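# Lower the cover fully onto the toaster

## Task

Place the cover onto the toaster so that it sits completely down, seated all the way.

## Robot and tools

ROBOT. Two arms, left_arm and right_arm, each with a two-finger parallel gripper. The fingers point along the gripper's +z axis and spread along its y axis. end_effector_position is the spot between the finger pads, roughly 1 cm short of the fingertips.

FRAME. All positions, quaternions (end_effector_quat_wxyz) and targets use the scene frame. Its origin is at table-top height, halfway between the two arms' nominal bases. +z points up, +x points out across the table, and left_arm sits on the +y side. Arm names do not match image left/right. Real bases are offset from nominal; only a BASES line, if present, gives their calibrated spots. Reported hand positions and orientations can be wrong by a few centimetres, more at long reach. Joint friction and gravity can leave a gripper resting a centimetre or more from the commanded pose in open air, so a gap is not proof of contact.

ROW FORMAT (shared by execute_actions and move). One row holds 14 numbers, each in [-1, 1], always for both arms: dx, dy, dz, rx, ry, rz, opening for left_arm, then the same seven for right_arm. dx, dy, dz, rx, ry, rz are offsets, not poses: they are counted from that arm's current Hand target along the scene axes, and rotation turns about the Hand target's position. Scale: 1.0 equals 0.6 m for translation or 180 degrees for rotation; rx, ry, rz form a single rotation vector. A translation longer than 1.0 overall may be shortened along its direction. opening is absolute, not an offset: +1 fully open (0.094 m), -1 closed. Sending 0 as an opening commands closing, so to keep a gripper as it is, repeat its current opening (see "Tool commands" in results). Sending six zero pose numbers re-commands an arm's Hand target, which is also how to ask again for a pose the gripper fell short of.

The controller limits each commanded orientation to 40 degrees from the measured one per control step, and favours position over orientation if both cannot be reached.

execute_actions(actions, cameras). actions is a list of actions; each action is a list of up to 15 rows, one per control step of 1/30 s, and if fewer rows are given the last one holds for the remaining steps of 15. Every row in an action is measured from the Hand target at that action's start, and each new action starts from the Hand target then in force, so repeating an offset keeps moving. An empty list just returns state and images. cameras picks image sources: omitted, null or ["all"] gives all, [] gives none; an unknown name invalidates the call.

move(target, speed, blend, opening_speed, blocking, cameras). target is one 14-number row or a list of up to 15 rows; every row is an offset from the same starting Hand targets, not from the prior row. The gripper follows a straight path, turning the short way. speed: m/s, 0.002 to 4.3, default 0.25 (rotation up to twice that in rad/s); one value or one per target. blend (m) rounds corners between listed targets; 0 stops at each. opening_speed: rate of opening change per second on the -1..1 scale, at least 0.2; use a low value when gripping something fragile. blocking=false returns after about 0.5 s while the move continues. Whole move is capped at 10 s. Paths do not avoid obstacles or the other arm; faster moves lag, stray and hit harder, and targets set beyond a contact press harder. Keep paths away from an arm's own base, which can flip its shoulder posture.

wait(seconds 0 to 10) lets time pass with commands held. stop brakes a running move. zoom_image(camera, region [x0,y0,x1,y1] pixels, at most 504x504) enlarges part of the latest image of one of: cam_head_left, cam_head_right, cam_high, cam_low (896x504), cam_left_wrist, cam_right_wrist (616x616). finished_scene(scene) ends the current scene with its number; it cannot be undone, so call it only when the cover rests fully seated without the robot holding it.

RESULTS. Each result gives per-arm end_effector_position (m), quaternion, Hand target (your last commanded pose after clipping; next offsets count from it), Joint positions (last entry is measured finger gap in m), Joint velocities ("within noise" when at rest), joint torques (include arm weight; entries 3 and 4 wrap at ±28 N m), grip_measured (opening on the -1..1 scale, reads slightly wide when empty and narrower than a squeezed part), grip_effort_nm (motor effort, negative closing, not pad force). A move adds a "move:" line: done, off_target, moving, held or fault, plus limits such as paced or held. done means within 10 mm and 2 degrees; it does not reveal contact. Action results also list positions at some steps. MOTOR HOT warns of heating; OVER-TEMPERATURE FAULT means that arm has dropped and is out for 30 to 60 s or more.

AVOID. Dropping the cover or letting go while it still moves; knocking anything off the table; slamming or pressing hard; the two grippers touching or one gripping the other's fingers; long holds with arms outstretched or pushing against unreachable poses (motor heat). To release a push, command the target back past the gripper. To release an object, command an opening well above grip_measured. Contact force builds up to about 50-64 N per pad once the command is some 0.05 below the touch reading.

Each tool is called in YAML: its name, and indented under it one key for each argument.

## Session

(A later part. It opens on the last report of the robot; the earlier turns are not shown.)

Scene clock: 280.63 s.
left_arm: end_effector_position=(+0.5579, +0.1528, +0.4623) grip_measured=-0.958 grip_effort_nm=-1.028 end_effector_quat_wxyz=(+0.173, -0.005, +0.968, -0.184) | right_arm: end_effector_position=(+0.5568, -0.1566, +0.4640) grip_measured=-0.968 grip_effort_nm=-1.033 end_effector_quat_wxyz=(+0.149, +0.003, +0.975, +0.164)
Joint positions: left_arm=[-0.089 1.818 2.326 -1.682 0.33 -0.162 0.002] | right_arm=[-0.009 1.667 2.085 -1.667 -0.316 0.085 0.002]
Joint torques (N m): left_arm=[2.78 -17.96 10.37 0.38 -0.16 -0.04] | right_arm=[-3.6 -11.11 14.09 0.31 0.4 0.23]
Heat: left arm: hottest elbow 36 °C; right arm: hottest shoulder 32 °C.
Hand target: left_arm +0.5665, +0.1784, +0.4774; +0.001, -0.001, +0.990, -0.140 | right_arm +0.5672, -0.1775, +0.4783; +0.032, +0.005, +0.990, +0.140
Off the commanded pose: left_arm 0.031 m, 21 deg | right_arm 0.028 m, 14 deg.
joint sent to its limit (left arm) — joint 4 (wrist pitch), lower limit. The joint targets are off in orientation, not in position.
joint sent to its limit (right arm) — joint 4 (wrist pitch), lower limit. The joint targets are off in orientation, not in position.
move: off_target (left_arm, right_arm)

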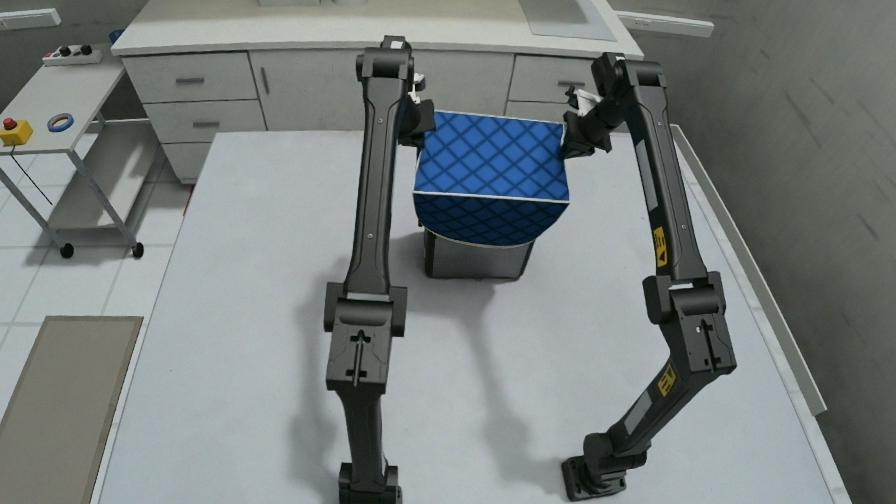

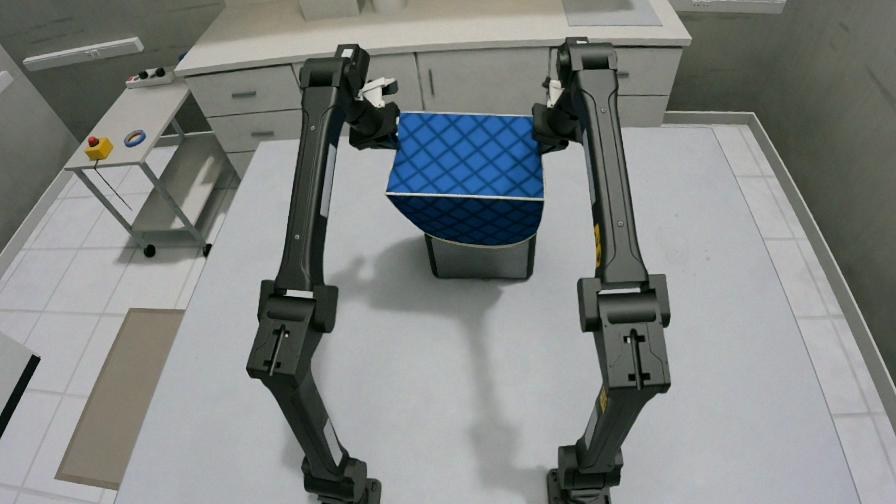

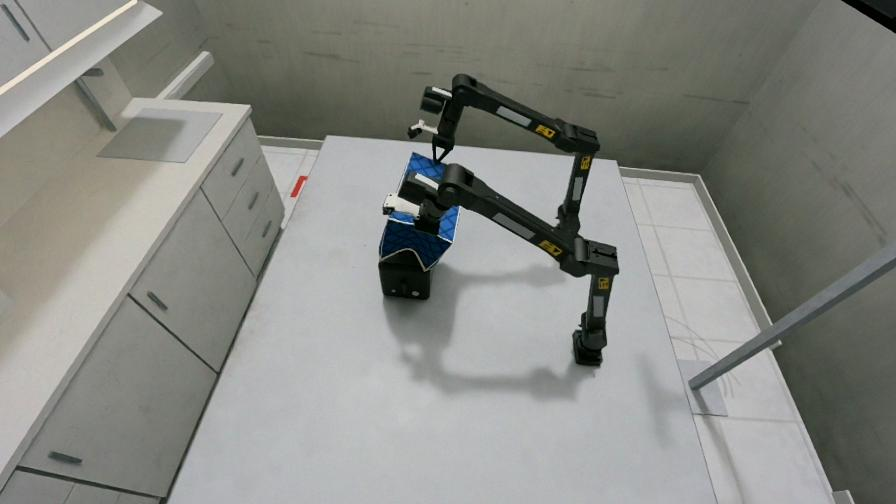

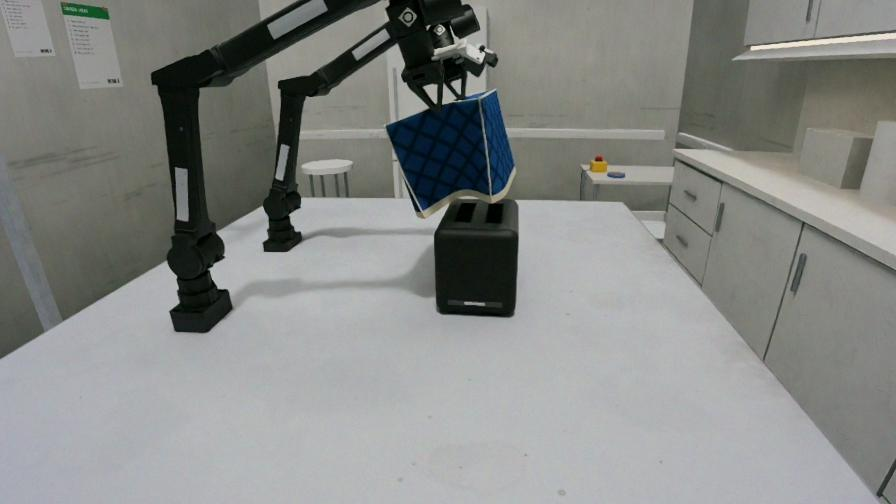

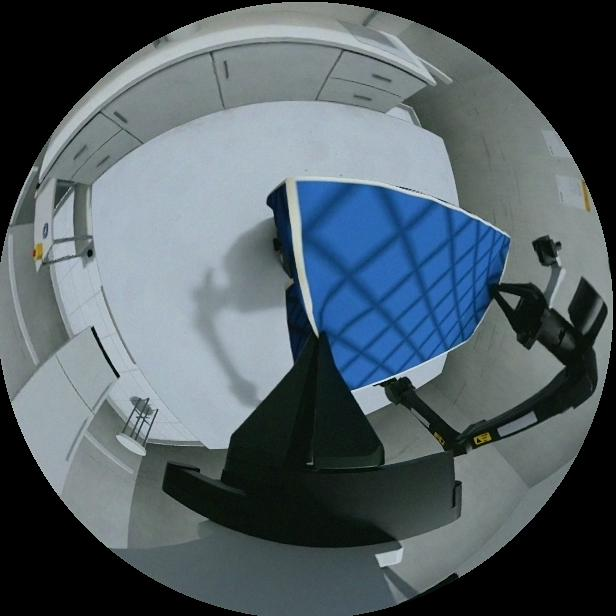

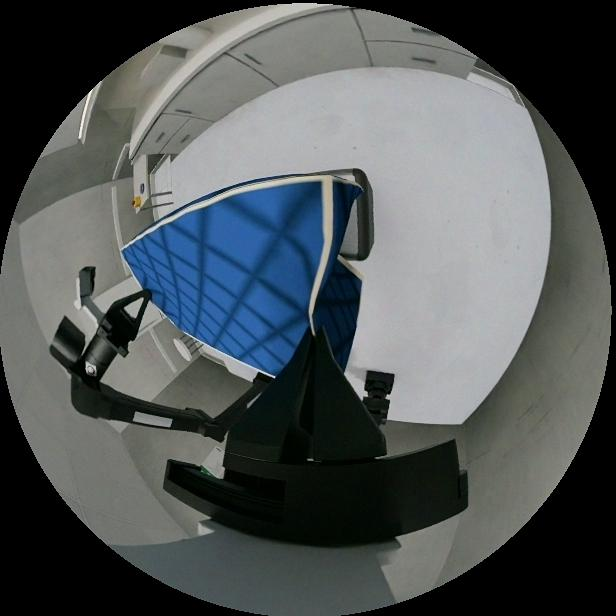

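move:
  target:
    - [-0.25,0,0.0,0,0,0,-1,-0.25,0,0.0,0,0,0,-1]
    - [-0.25,0.015,-0.1,0.18,0,0,-1,-0.25,-0.015,-0.1,-0.18,0,0,-1]
  speed: 0.15

zoom_image:
  camera: "cam_low"
  region: [270, 90, 550, 330]

Scene clock: 298.57 s.
left_arm: end_effector_position=(+0.4084, +0.1513, +0.4159) grip_measured=-0.958 grip_effort_nm=-1.023 end_effector_quat_wxyz=(+0.132, +0.053, +0.987, +0.075) | right_arm: end_effector_position=(+0.4165, -0.1536, +0.4251) grip_measured=-0.968 grip_effort_nm=-1.028 end_effector_quat_wxyz=(+0.126, -0.047, +0.987, -0.086)
Joint positions: left_arm=[-0.319 1.457 1.788 -1.681 -0.212 -0.183 0.002] | right_arm=[0.228 1.328 1.629 -1.659 0.221 0.147 0.002]
Joint torques (N m): left_arm=[3.96 -13.1 7.21 0.06 -2.59 -0.14] | right_arm=[-4.72 -7.59 7.76 -0.14 2.85 0.33]
Heat: left arm: hottest elbow 36 °C; right arm: hottest shoulder 32 °C.
Hand target: left_arm +0.4165, +0.1872, +0.4175; +0.001, +0.000, +0.990, +0.141 | right_arm +0.4172, -0.1866, +0.4184; +0.032, -0.004, +0.989, -0.142
Off the commanded pose: left_arm 0.037 m, 18 deg | right_arm 0.034 m, 13 deg.
joint sent to its limit (left arm) — joint 4 (wrist pitch), lower limit. The joint targets are off in orientation, not in position.
joint sent to its limit (right arm) — joint 4 (wrist pitch), lower limit. The joint targets are off in orientation, not in position.
move: off_target (left_arm, right_arm)

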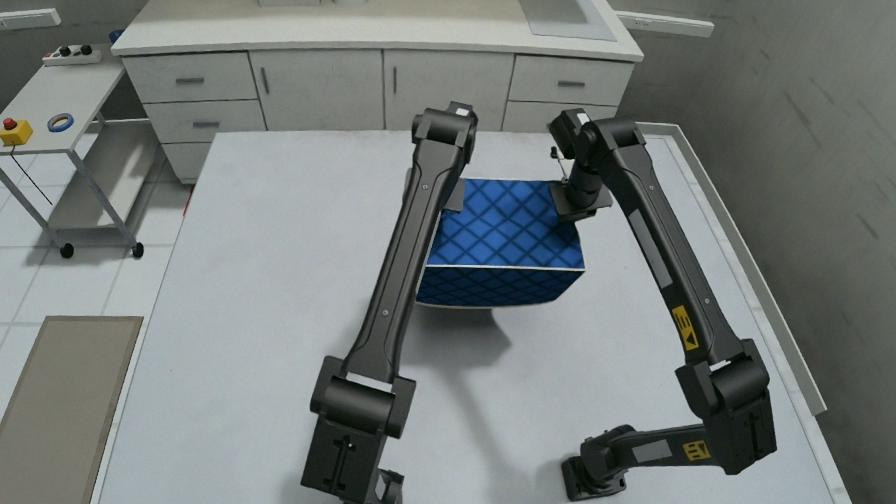

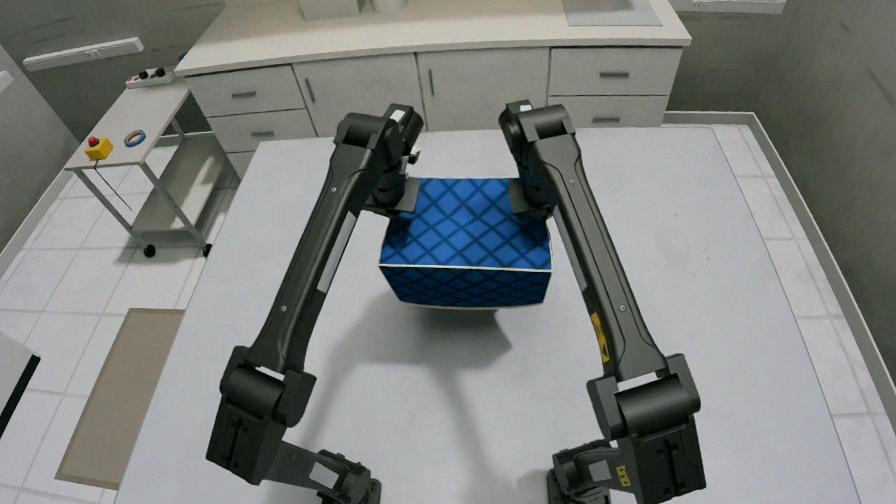

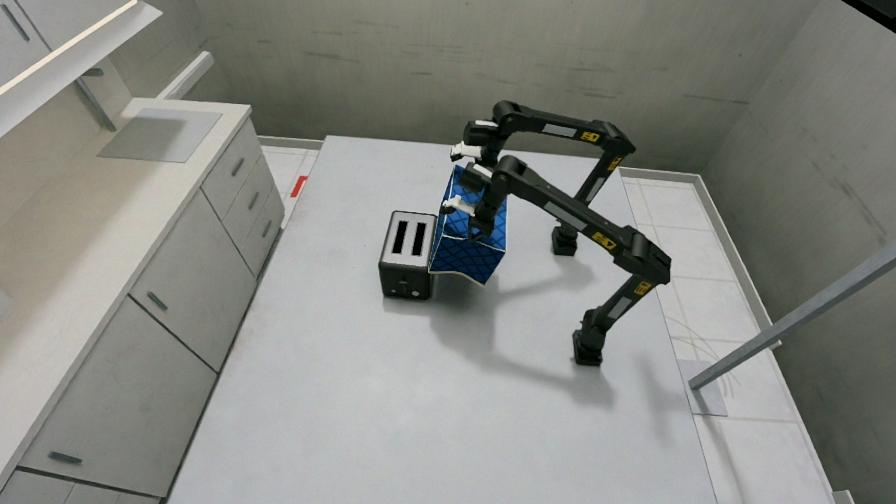

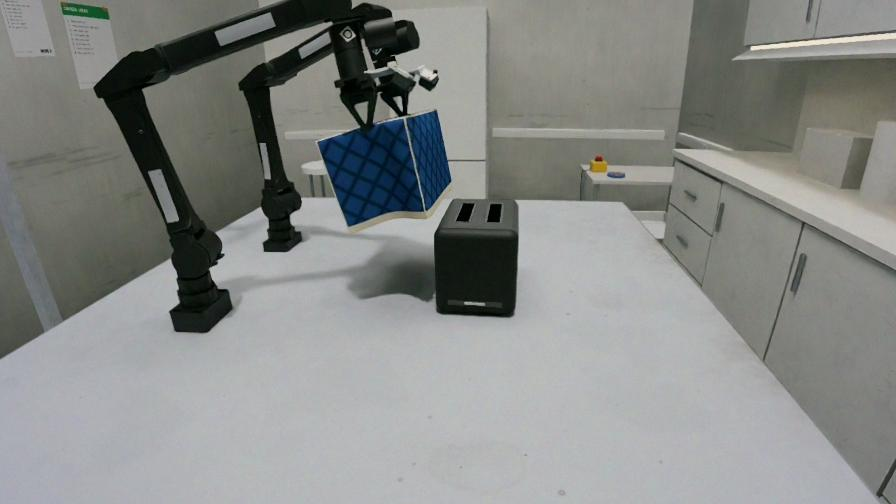

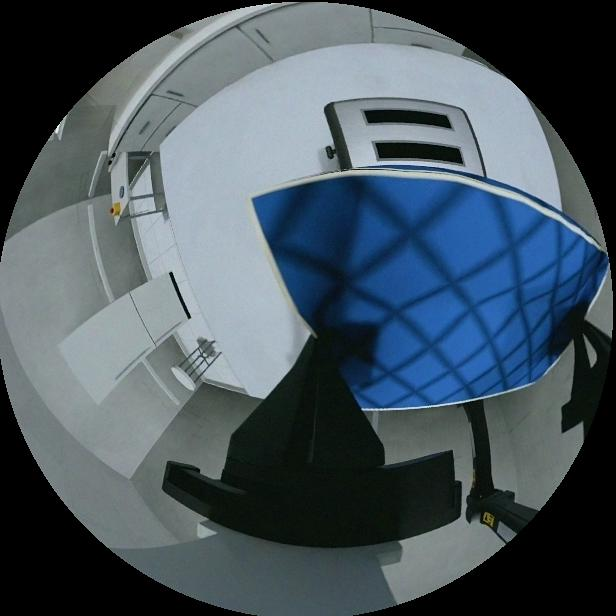

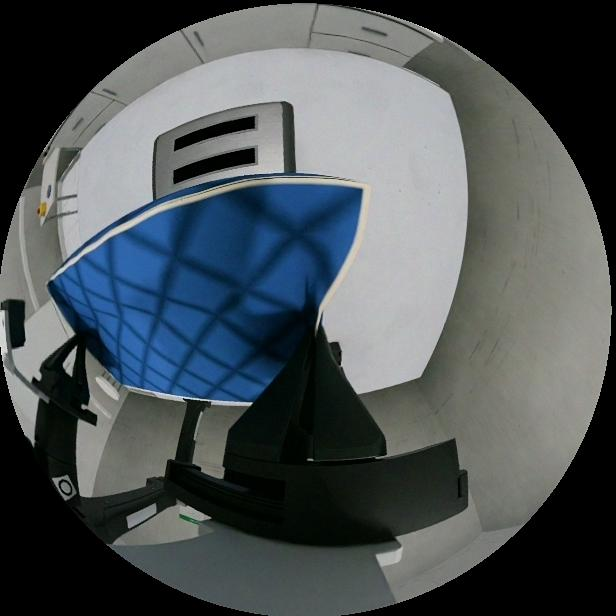

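Scaled by 1.800.

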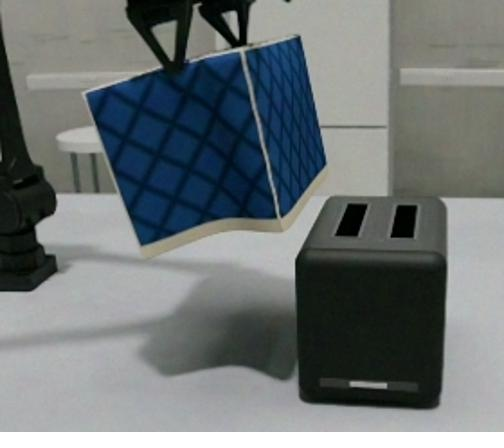

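move:
  target:
    - [0,0,0.06,0,0,0,-1,0,0,0.05,0,0,0,-1]
    - [0.275,0,0.06,0,0,0,-1,0.265,0,0.05,0,0,0,-1]
  speed: 0.12

zoom_image:
  camera: "cam_low"
  region: [330, 70, 610, 330]

Scene clock: 323.40 s.
left_arm: end_effector_position=(+0.5698, +0.1446, +0.4336) grip_measured=-0.958 grip_effort_nm=-1.033 end_effector_quat_wxyz=(+0.195, +0.056, +0.974, +0.098) | right_arm: end_effector_position=(+0.5654, -0.1522, +0.4331) grip_measured=-0.968 grip_effort_nm=-1.043 end_effector_quat_wxyz=(+0.152, -0.039, +0.982, -0.109)
Joint positions: left_arm=[-0.264 1.86 2.324 -1.681 -0.267 -0.096 0.002] | right_arm=[0.174 1.701 2.059 -1.659 0.264 0.095 0.002]
Joint torques (N m): left_arm=[4.66 -19.6 10.44 0.27 -1.28 0.09] | right_arm=[-5.25 -11.58 13.91 -0.08 1.43 -0.06]
Heat: left arm: hottest elbow 35 °C; right arm: hottest wrist yaw 38 °C.
Hand target: left_arm +0.5815, +0.1873, +0.4533; +0.001, +0.000, +0.990, +0.141 | right_arm +0.5762, -0.1866, +0.4482; +0.032, -0.004, +0.989, -0.142
Off the commanded pose: left_arm 0.048 m, 24 deg | right_arm 0.039 m, 15 deg.
joint sent to its limit (left arm) — joint 4 (wrist pitch), lower limit. The joint targets are off in position and orientation.
joint sent to its limit (right arm) — joint 4 (wrist pitch), lower limit. The joint targets are off in orientation, not in position.
move: off_target (left_arm, right_arm)

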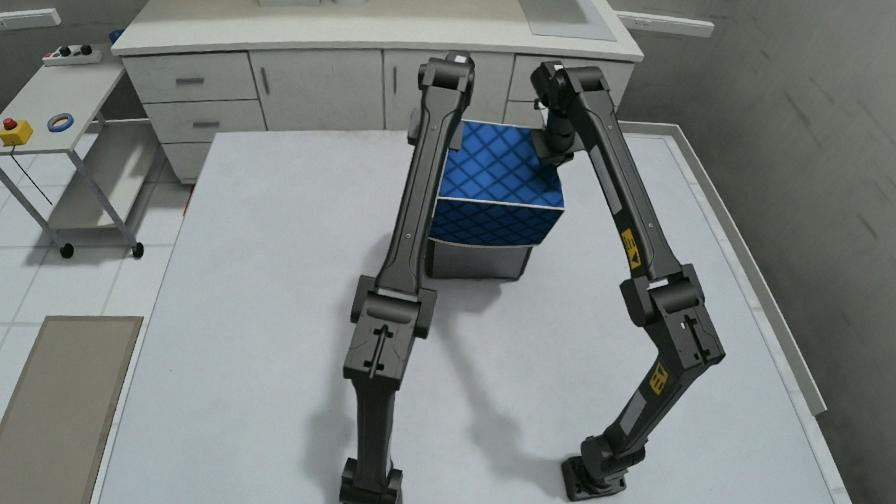

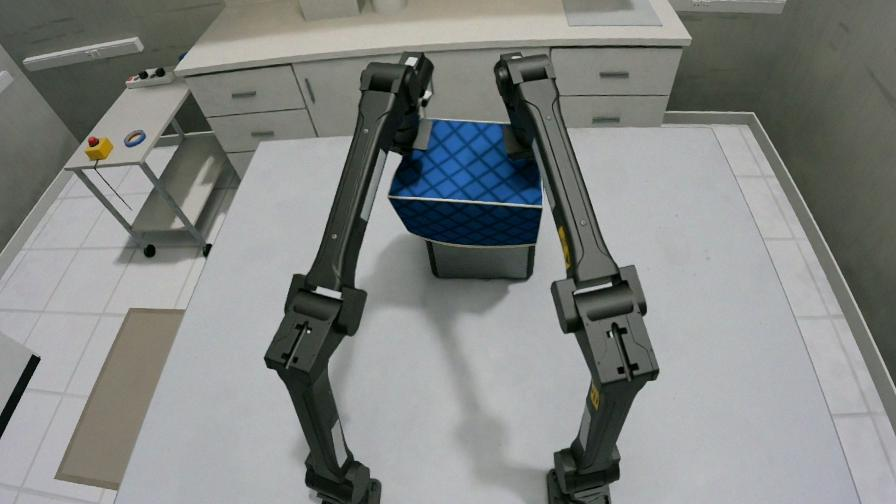

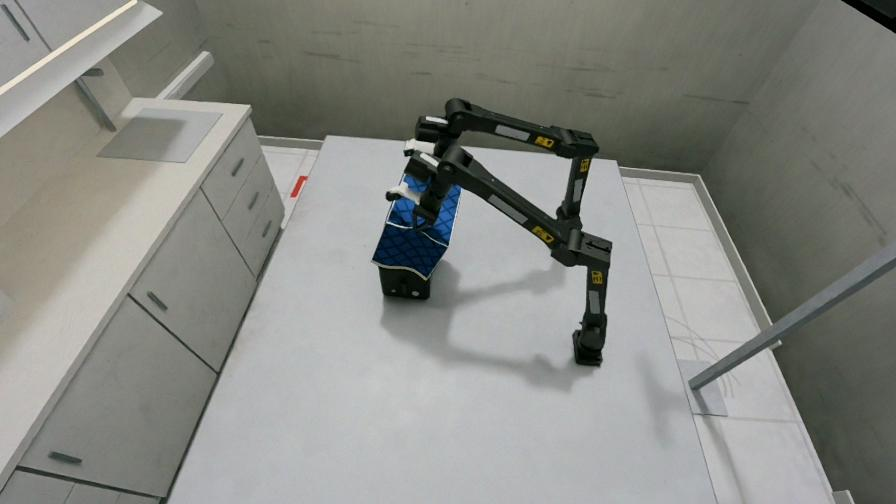

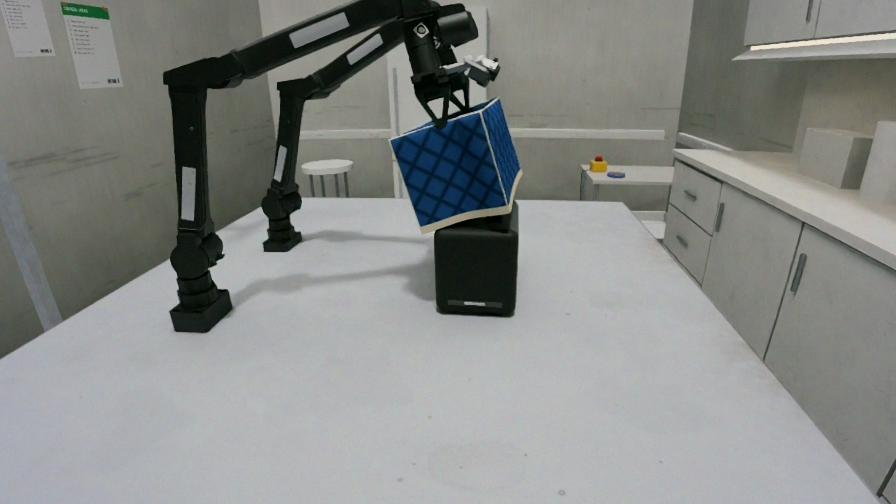

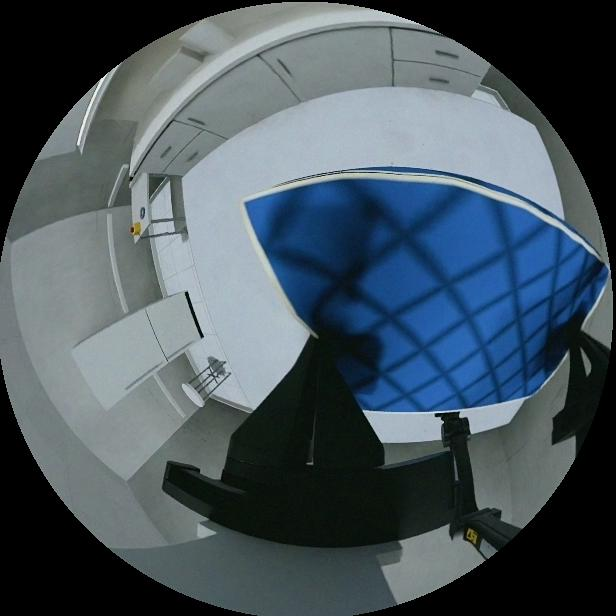

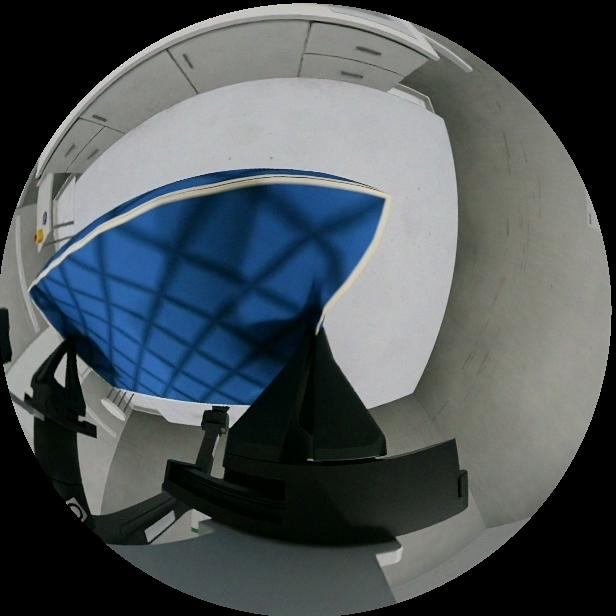

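Scaled by 1.800.

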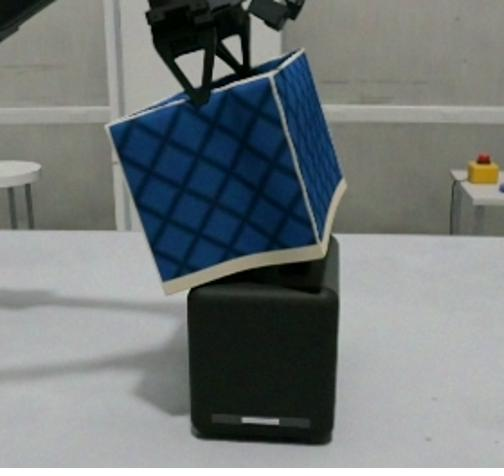

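move:
  target: [0.02,0,-0.09,0,0,0,-1,0.025,0,-0.085,0,0,0,-1]
  speed: 0.06
  cameras: ["cam_head_left","cam_head_right","cam_high","cam_low"]

zoom_image:
  camera: "cam_low"
  region: [330, 70, 610, 330]

Scene clock: 334.90 s.
left_arm: end_effector_position=(+0.5834, +0.1436, +0.4023) grip_measured=-0.958 grip_effort_nm=-1.018 end_effector_quat_wxyz=(+0.169, +0.058, +0.978, +0.104) | right_arm: end_effector_position=(+0.5814, -0.1520, +0.3979) grip_measured=-0.968 grip_effort_nm=-1.033 end_effector_quat_wxyz=(+0.119, -0.041, +0.985, -0.115)
Joint positions: left_arm=[-0.26 1.91 2.322 -1.681 -0.268 -0.095 0.002] | right_arm=[0.168 1.765 2.059 -1.66 0.265 0.094 0.002]
Joint torques (N m): left_arm=[4.78 -19.84 7.46 0.18 -1.15 -0.12] | right_arm=[-5.25 -12.16 11.59 -0.14 1.34 0.16]
Heat: left arm: hottest elbow 37 °C; right arm: hottest wrist yaw 35 °C.
Hand target: left_arm +0.5935, +0.1873, +0.3994; +0.001, +0.000, +0.990, +0.141 | right_arm +0.5912, -0.1866, +0.3973; +0.032, -0.004, +0.989, -0.142
Off the commanded pose: left_arm 0.045 m, 21 deg | right_arm 0.036 m, 11 deg.
joint sent to its limit (left arm) — joint 4 (wrist pitch), lower limit. The joint targets are off in orientation, not in position.
joint sent to its limit (right arm) — joint 4 (wrist pitch), lower limit. The joint targets are off in orientation, not in position.
move: off_target (left_arm, right_arm)

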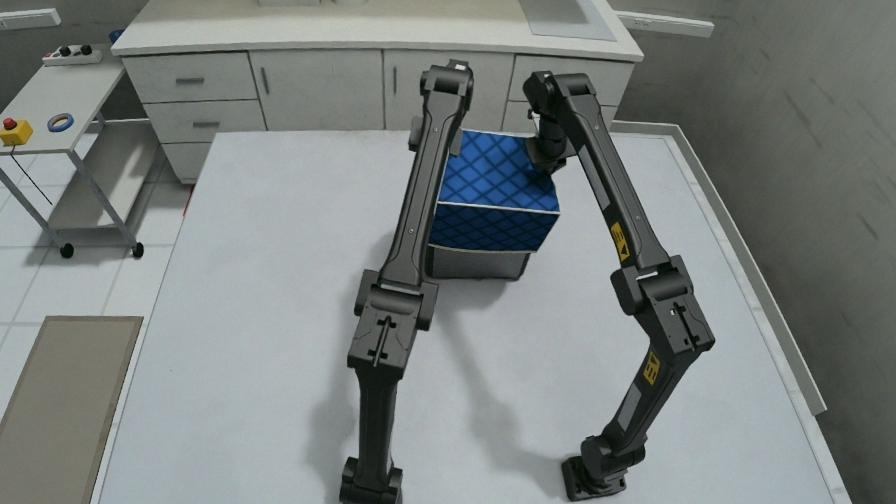

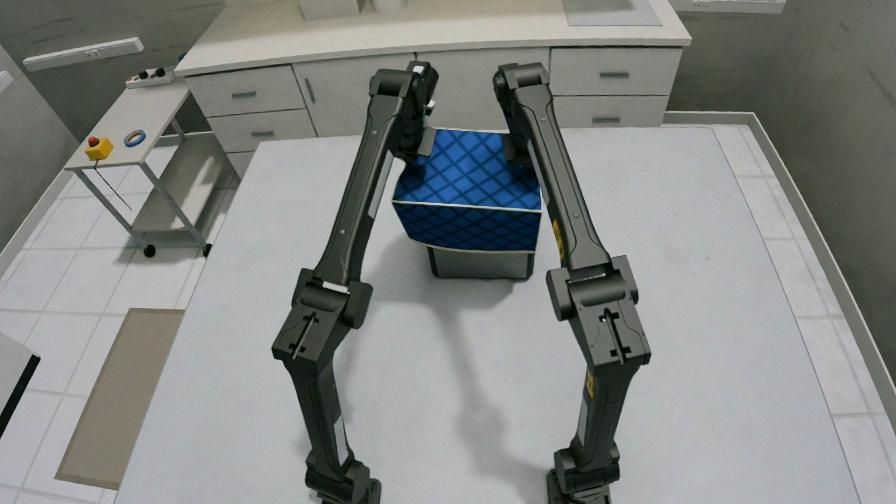

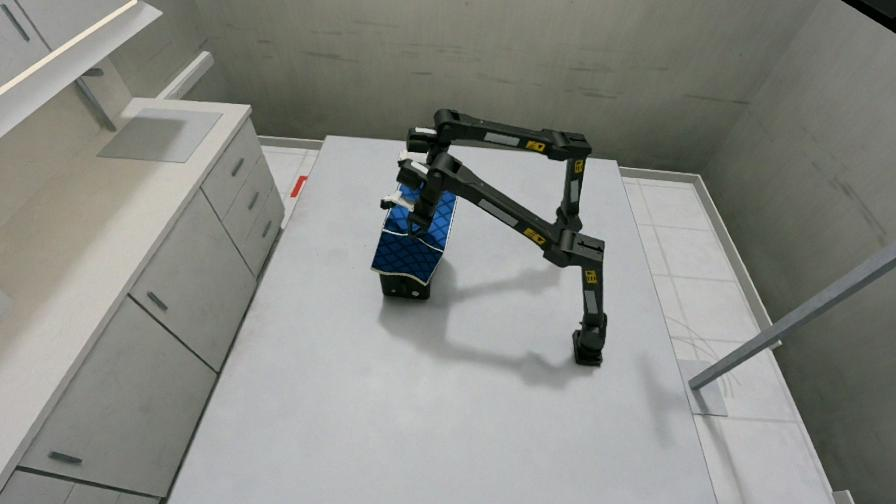

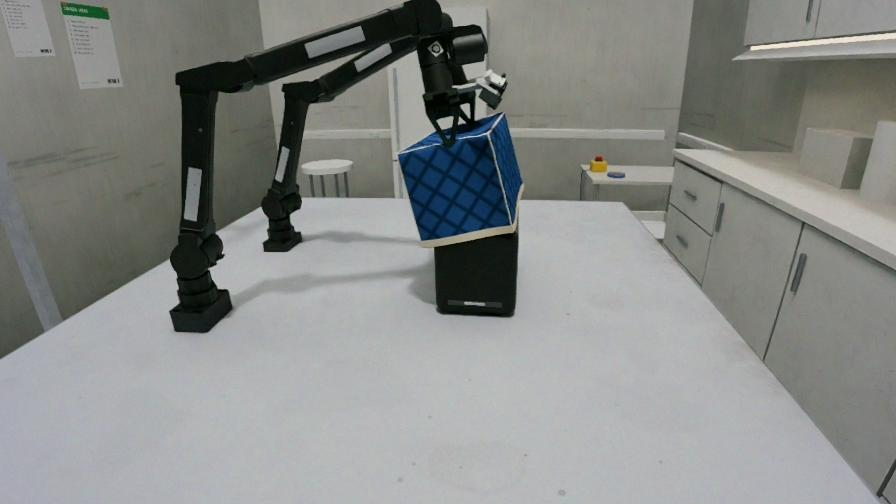

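Scaled by 1.800.

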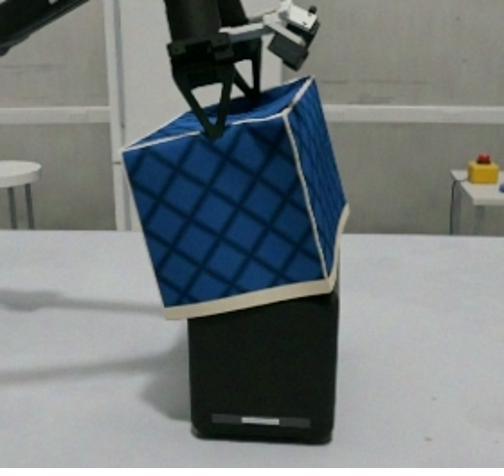

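move:
  target:
    - [0.027,0,0.0,0,0,0,-1,0.027,0,0,0,0,0,-1]
    - [0.035,0,-0.06,0,0,0,-1,0.035,0,-0.055,0,0,0,-1]
  speed: 0.06
  cameras: ["cam_head_left","cam_head_right","cam_high","cam_low"]

zoom_image:
  camera: "cam_low"
  region: [330, 70, 610, 330]

Scene clock: 343.10 s.
left_arm: end_effector_position=(+0.6033, +0.1438, +0.3602) grip_measured=-0.958 grip_effort_nm=-1.028 end_effector_quat_wxyz=(+0.139, +0.056, +0.983, +0.110) | right_arm: end_effector_position=(+0.6018, -0.1515, +0.3623) grip_measured=-0.968 grip_effort_nm=-1.038 end_effector_quat_wxyz=(+0.091, -0.042, +0.988, -0.120)
Joint positions: left_arm=[-0.252 1.987 2.336 -1.681 -0.268 -0.1 0.002] | right_arm=[0.162 1.845 2.081 -1.66 0.265 0.094 0.002]
Joint torques (N m): left_arm=[4.72 -21.01 8.57 0.09 -1.03 -0.1] | right_arm=[-5.13 -13.74 12.16 -0.2 1.3 0.25]
Heat: left arm: hottest elbow 37 °C; right arm: hottest wrist yaw 34 °C.
Hand target: left_arm +0.6145, +0.1874, +0.3634; +0.001, +0.000, +0.990, +0.141 | right_arm +0.6122, -0.1866, +0.3644; +0.033, -0.004, +0.989, -0.142
Off the commanded pose: left_arm 0.045 m, 17 deg | right_arm 0.037 m, 8 deg.
joint sent to its limit (left arm) — joint 4 (wrist pitch), lower limit. The joint targets are off in orientation, not in position.
joint sent to its limit (right arm) — joint 4 (wrist pitch), lower limit. The joint targets are off in orientation, not in position.
move: off_target (left_arm, right_arm)

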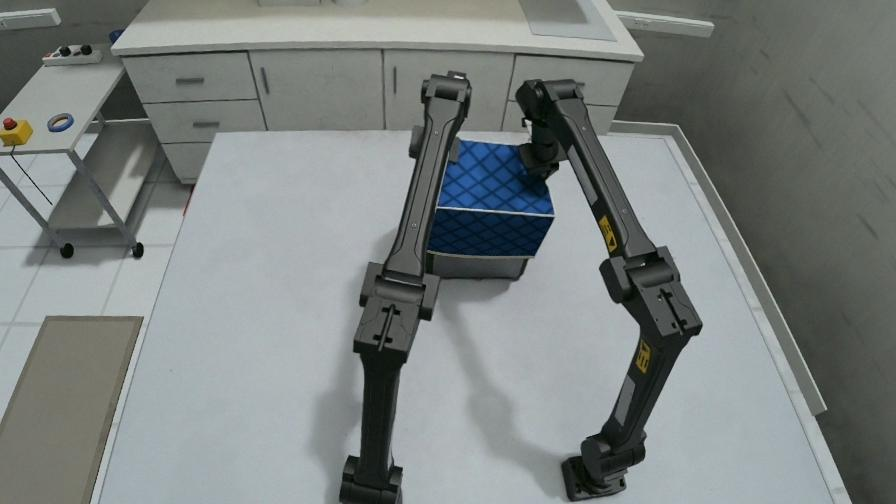

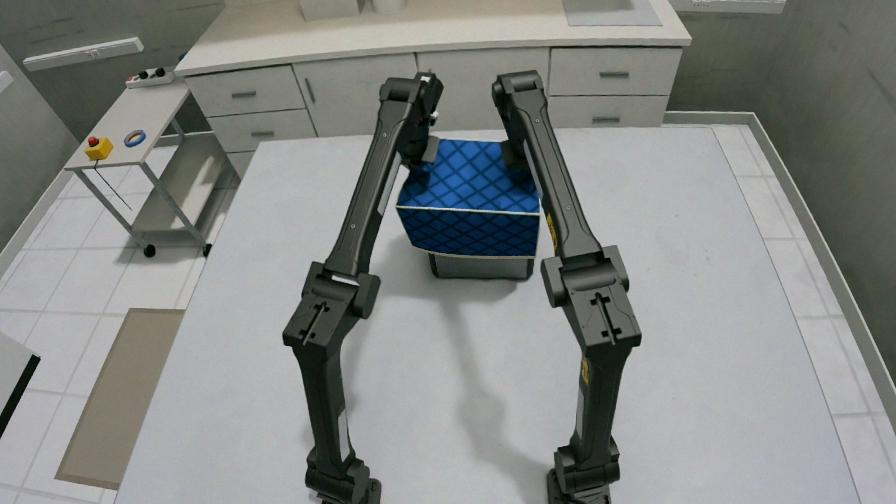

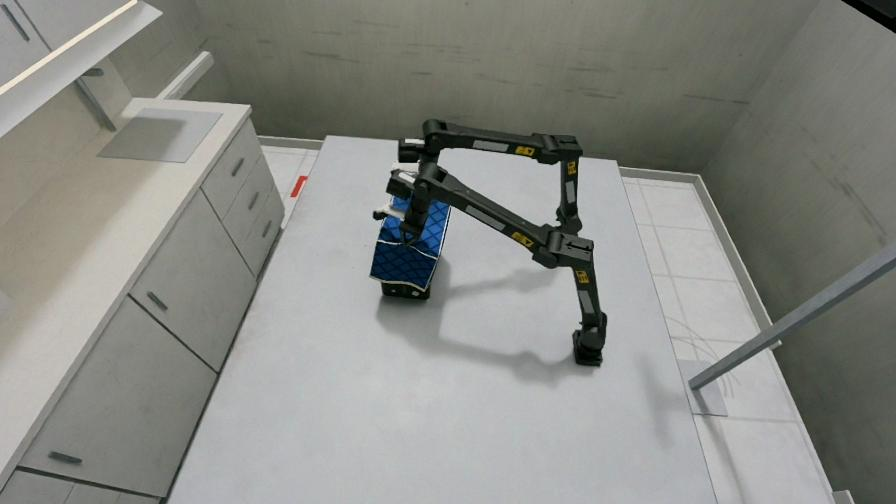

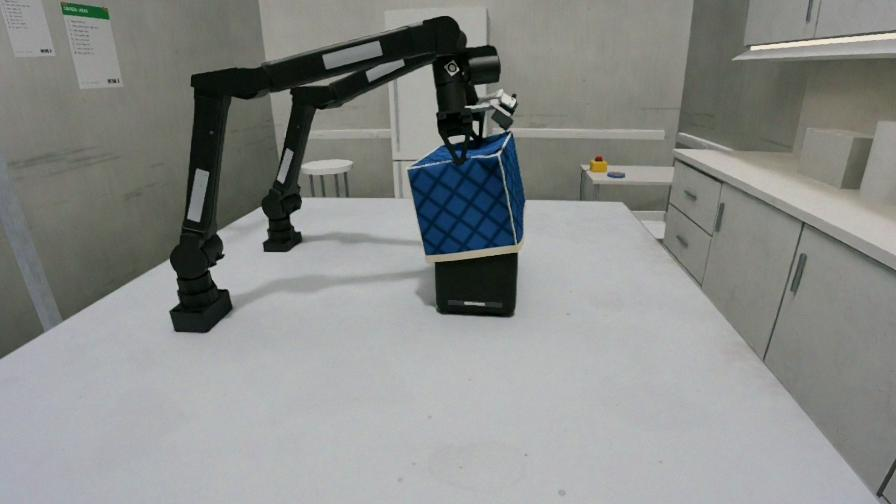

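Scaled by 1.800.

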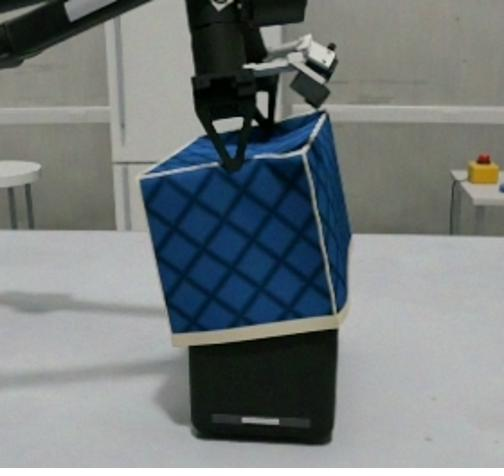

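move:
  target: [0.03,0,-0.1,0,0,0,-1,0.03,0,-0.103,0,0,0,-1]
  speed: 0.06
  cameras: ["cam_head_left","cam_head_right","cam_high","cam_low"]

zoom_image:
  camera: "cam_low"
  region: [330, 70, 610, 330]

Scene clock: 351.83 s.
left_arm: end_effector_position=(+0.6204, +0.1428, +0.3017) grip_measured=-0.958 grip_effort_nm=-1.028 end_effector_quat_wxyz=(+0.095, +0.050, +0.987, +0.116) | right_arm: end_effector_position=(+0.6188, -0.1514, +0.3042) grip_measured=-0.968 grip_effort_nm=-1.033 end_effector_quat_wxyz=(+0.043, -0.038, +0.990, -0.127)
Joint positions: left_arm=[-0.246 2.079 2.336 -1.681 -0.264 -0.12 0.002] | right_arm=[0.157 1.944 2.081 -1.66 0.265 0.112 0.002]
Joint torques (N m): left_arm=[4.6 -22.3 8.75 -0.03 -0.95 -0.13] | right_arm=[-5.13 -14.04 12.29 -0.35 1.23 0.32]
Heat: left arm: hottest elbow 37 °C; right arm: hottest elbow 34 °C.
Hand target: left_arm +0.6325, +0.1872, +0.3033; +0.001, +0.000, +0.990, +0.141 | right_arm +0.6302, -0.1865, +0.3026; +0.033, -0.004, +0.989, -0.142
Off the commanded pose: left_arm 0.046 m, 13 deg | right_arm 0.037 m, 4 deg.
joint sent to its limit (left arm) — joint 4 (wrist pitch), lower limit. The joint targets are off in orientation, not in position.
joint sent to its limit (right arm) — joint 4 (wrist pitch), lower limit. The joint targets still meet the commanded pose.
move: off_target (left_arm, right_arm)

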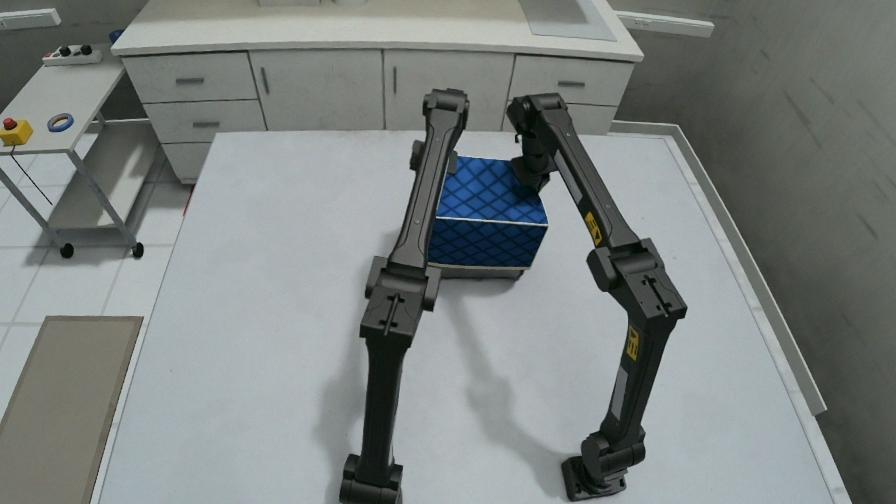

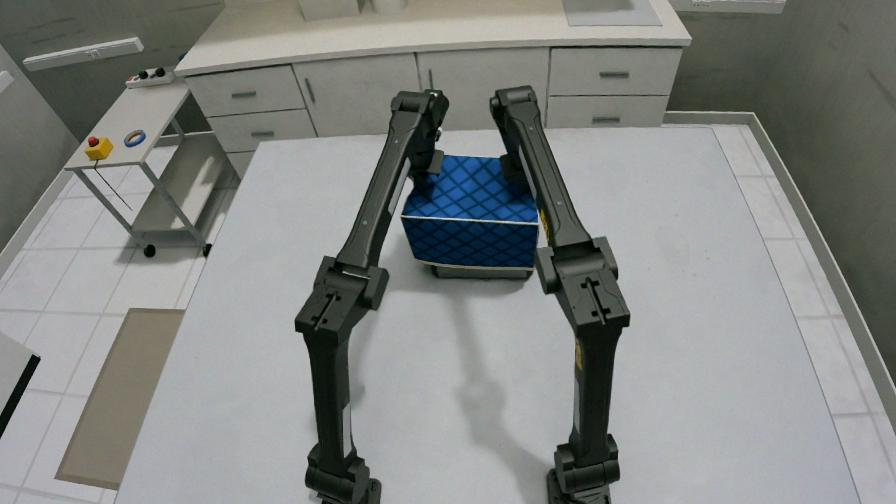

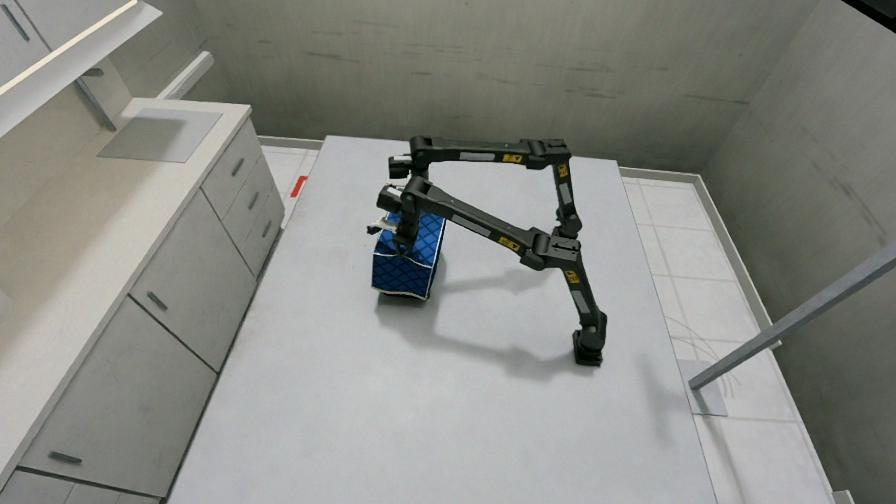

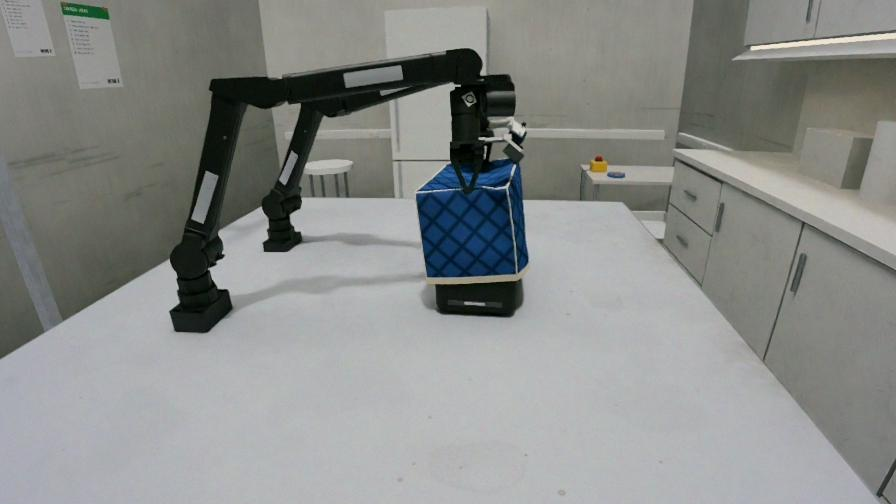

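Scaled by 1.800.

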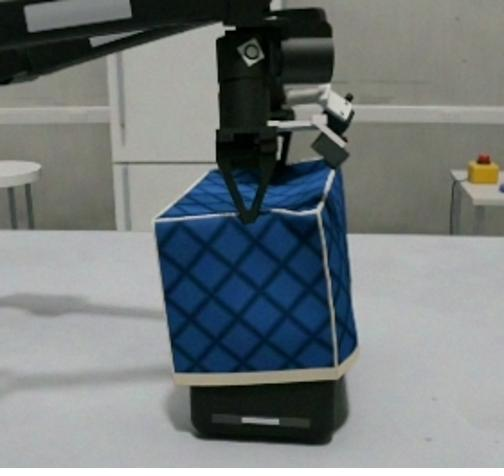

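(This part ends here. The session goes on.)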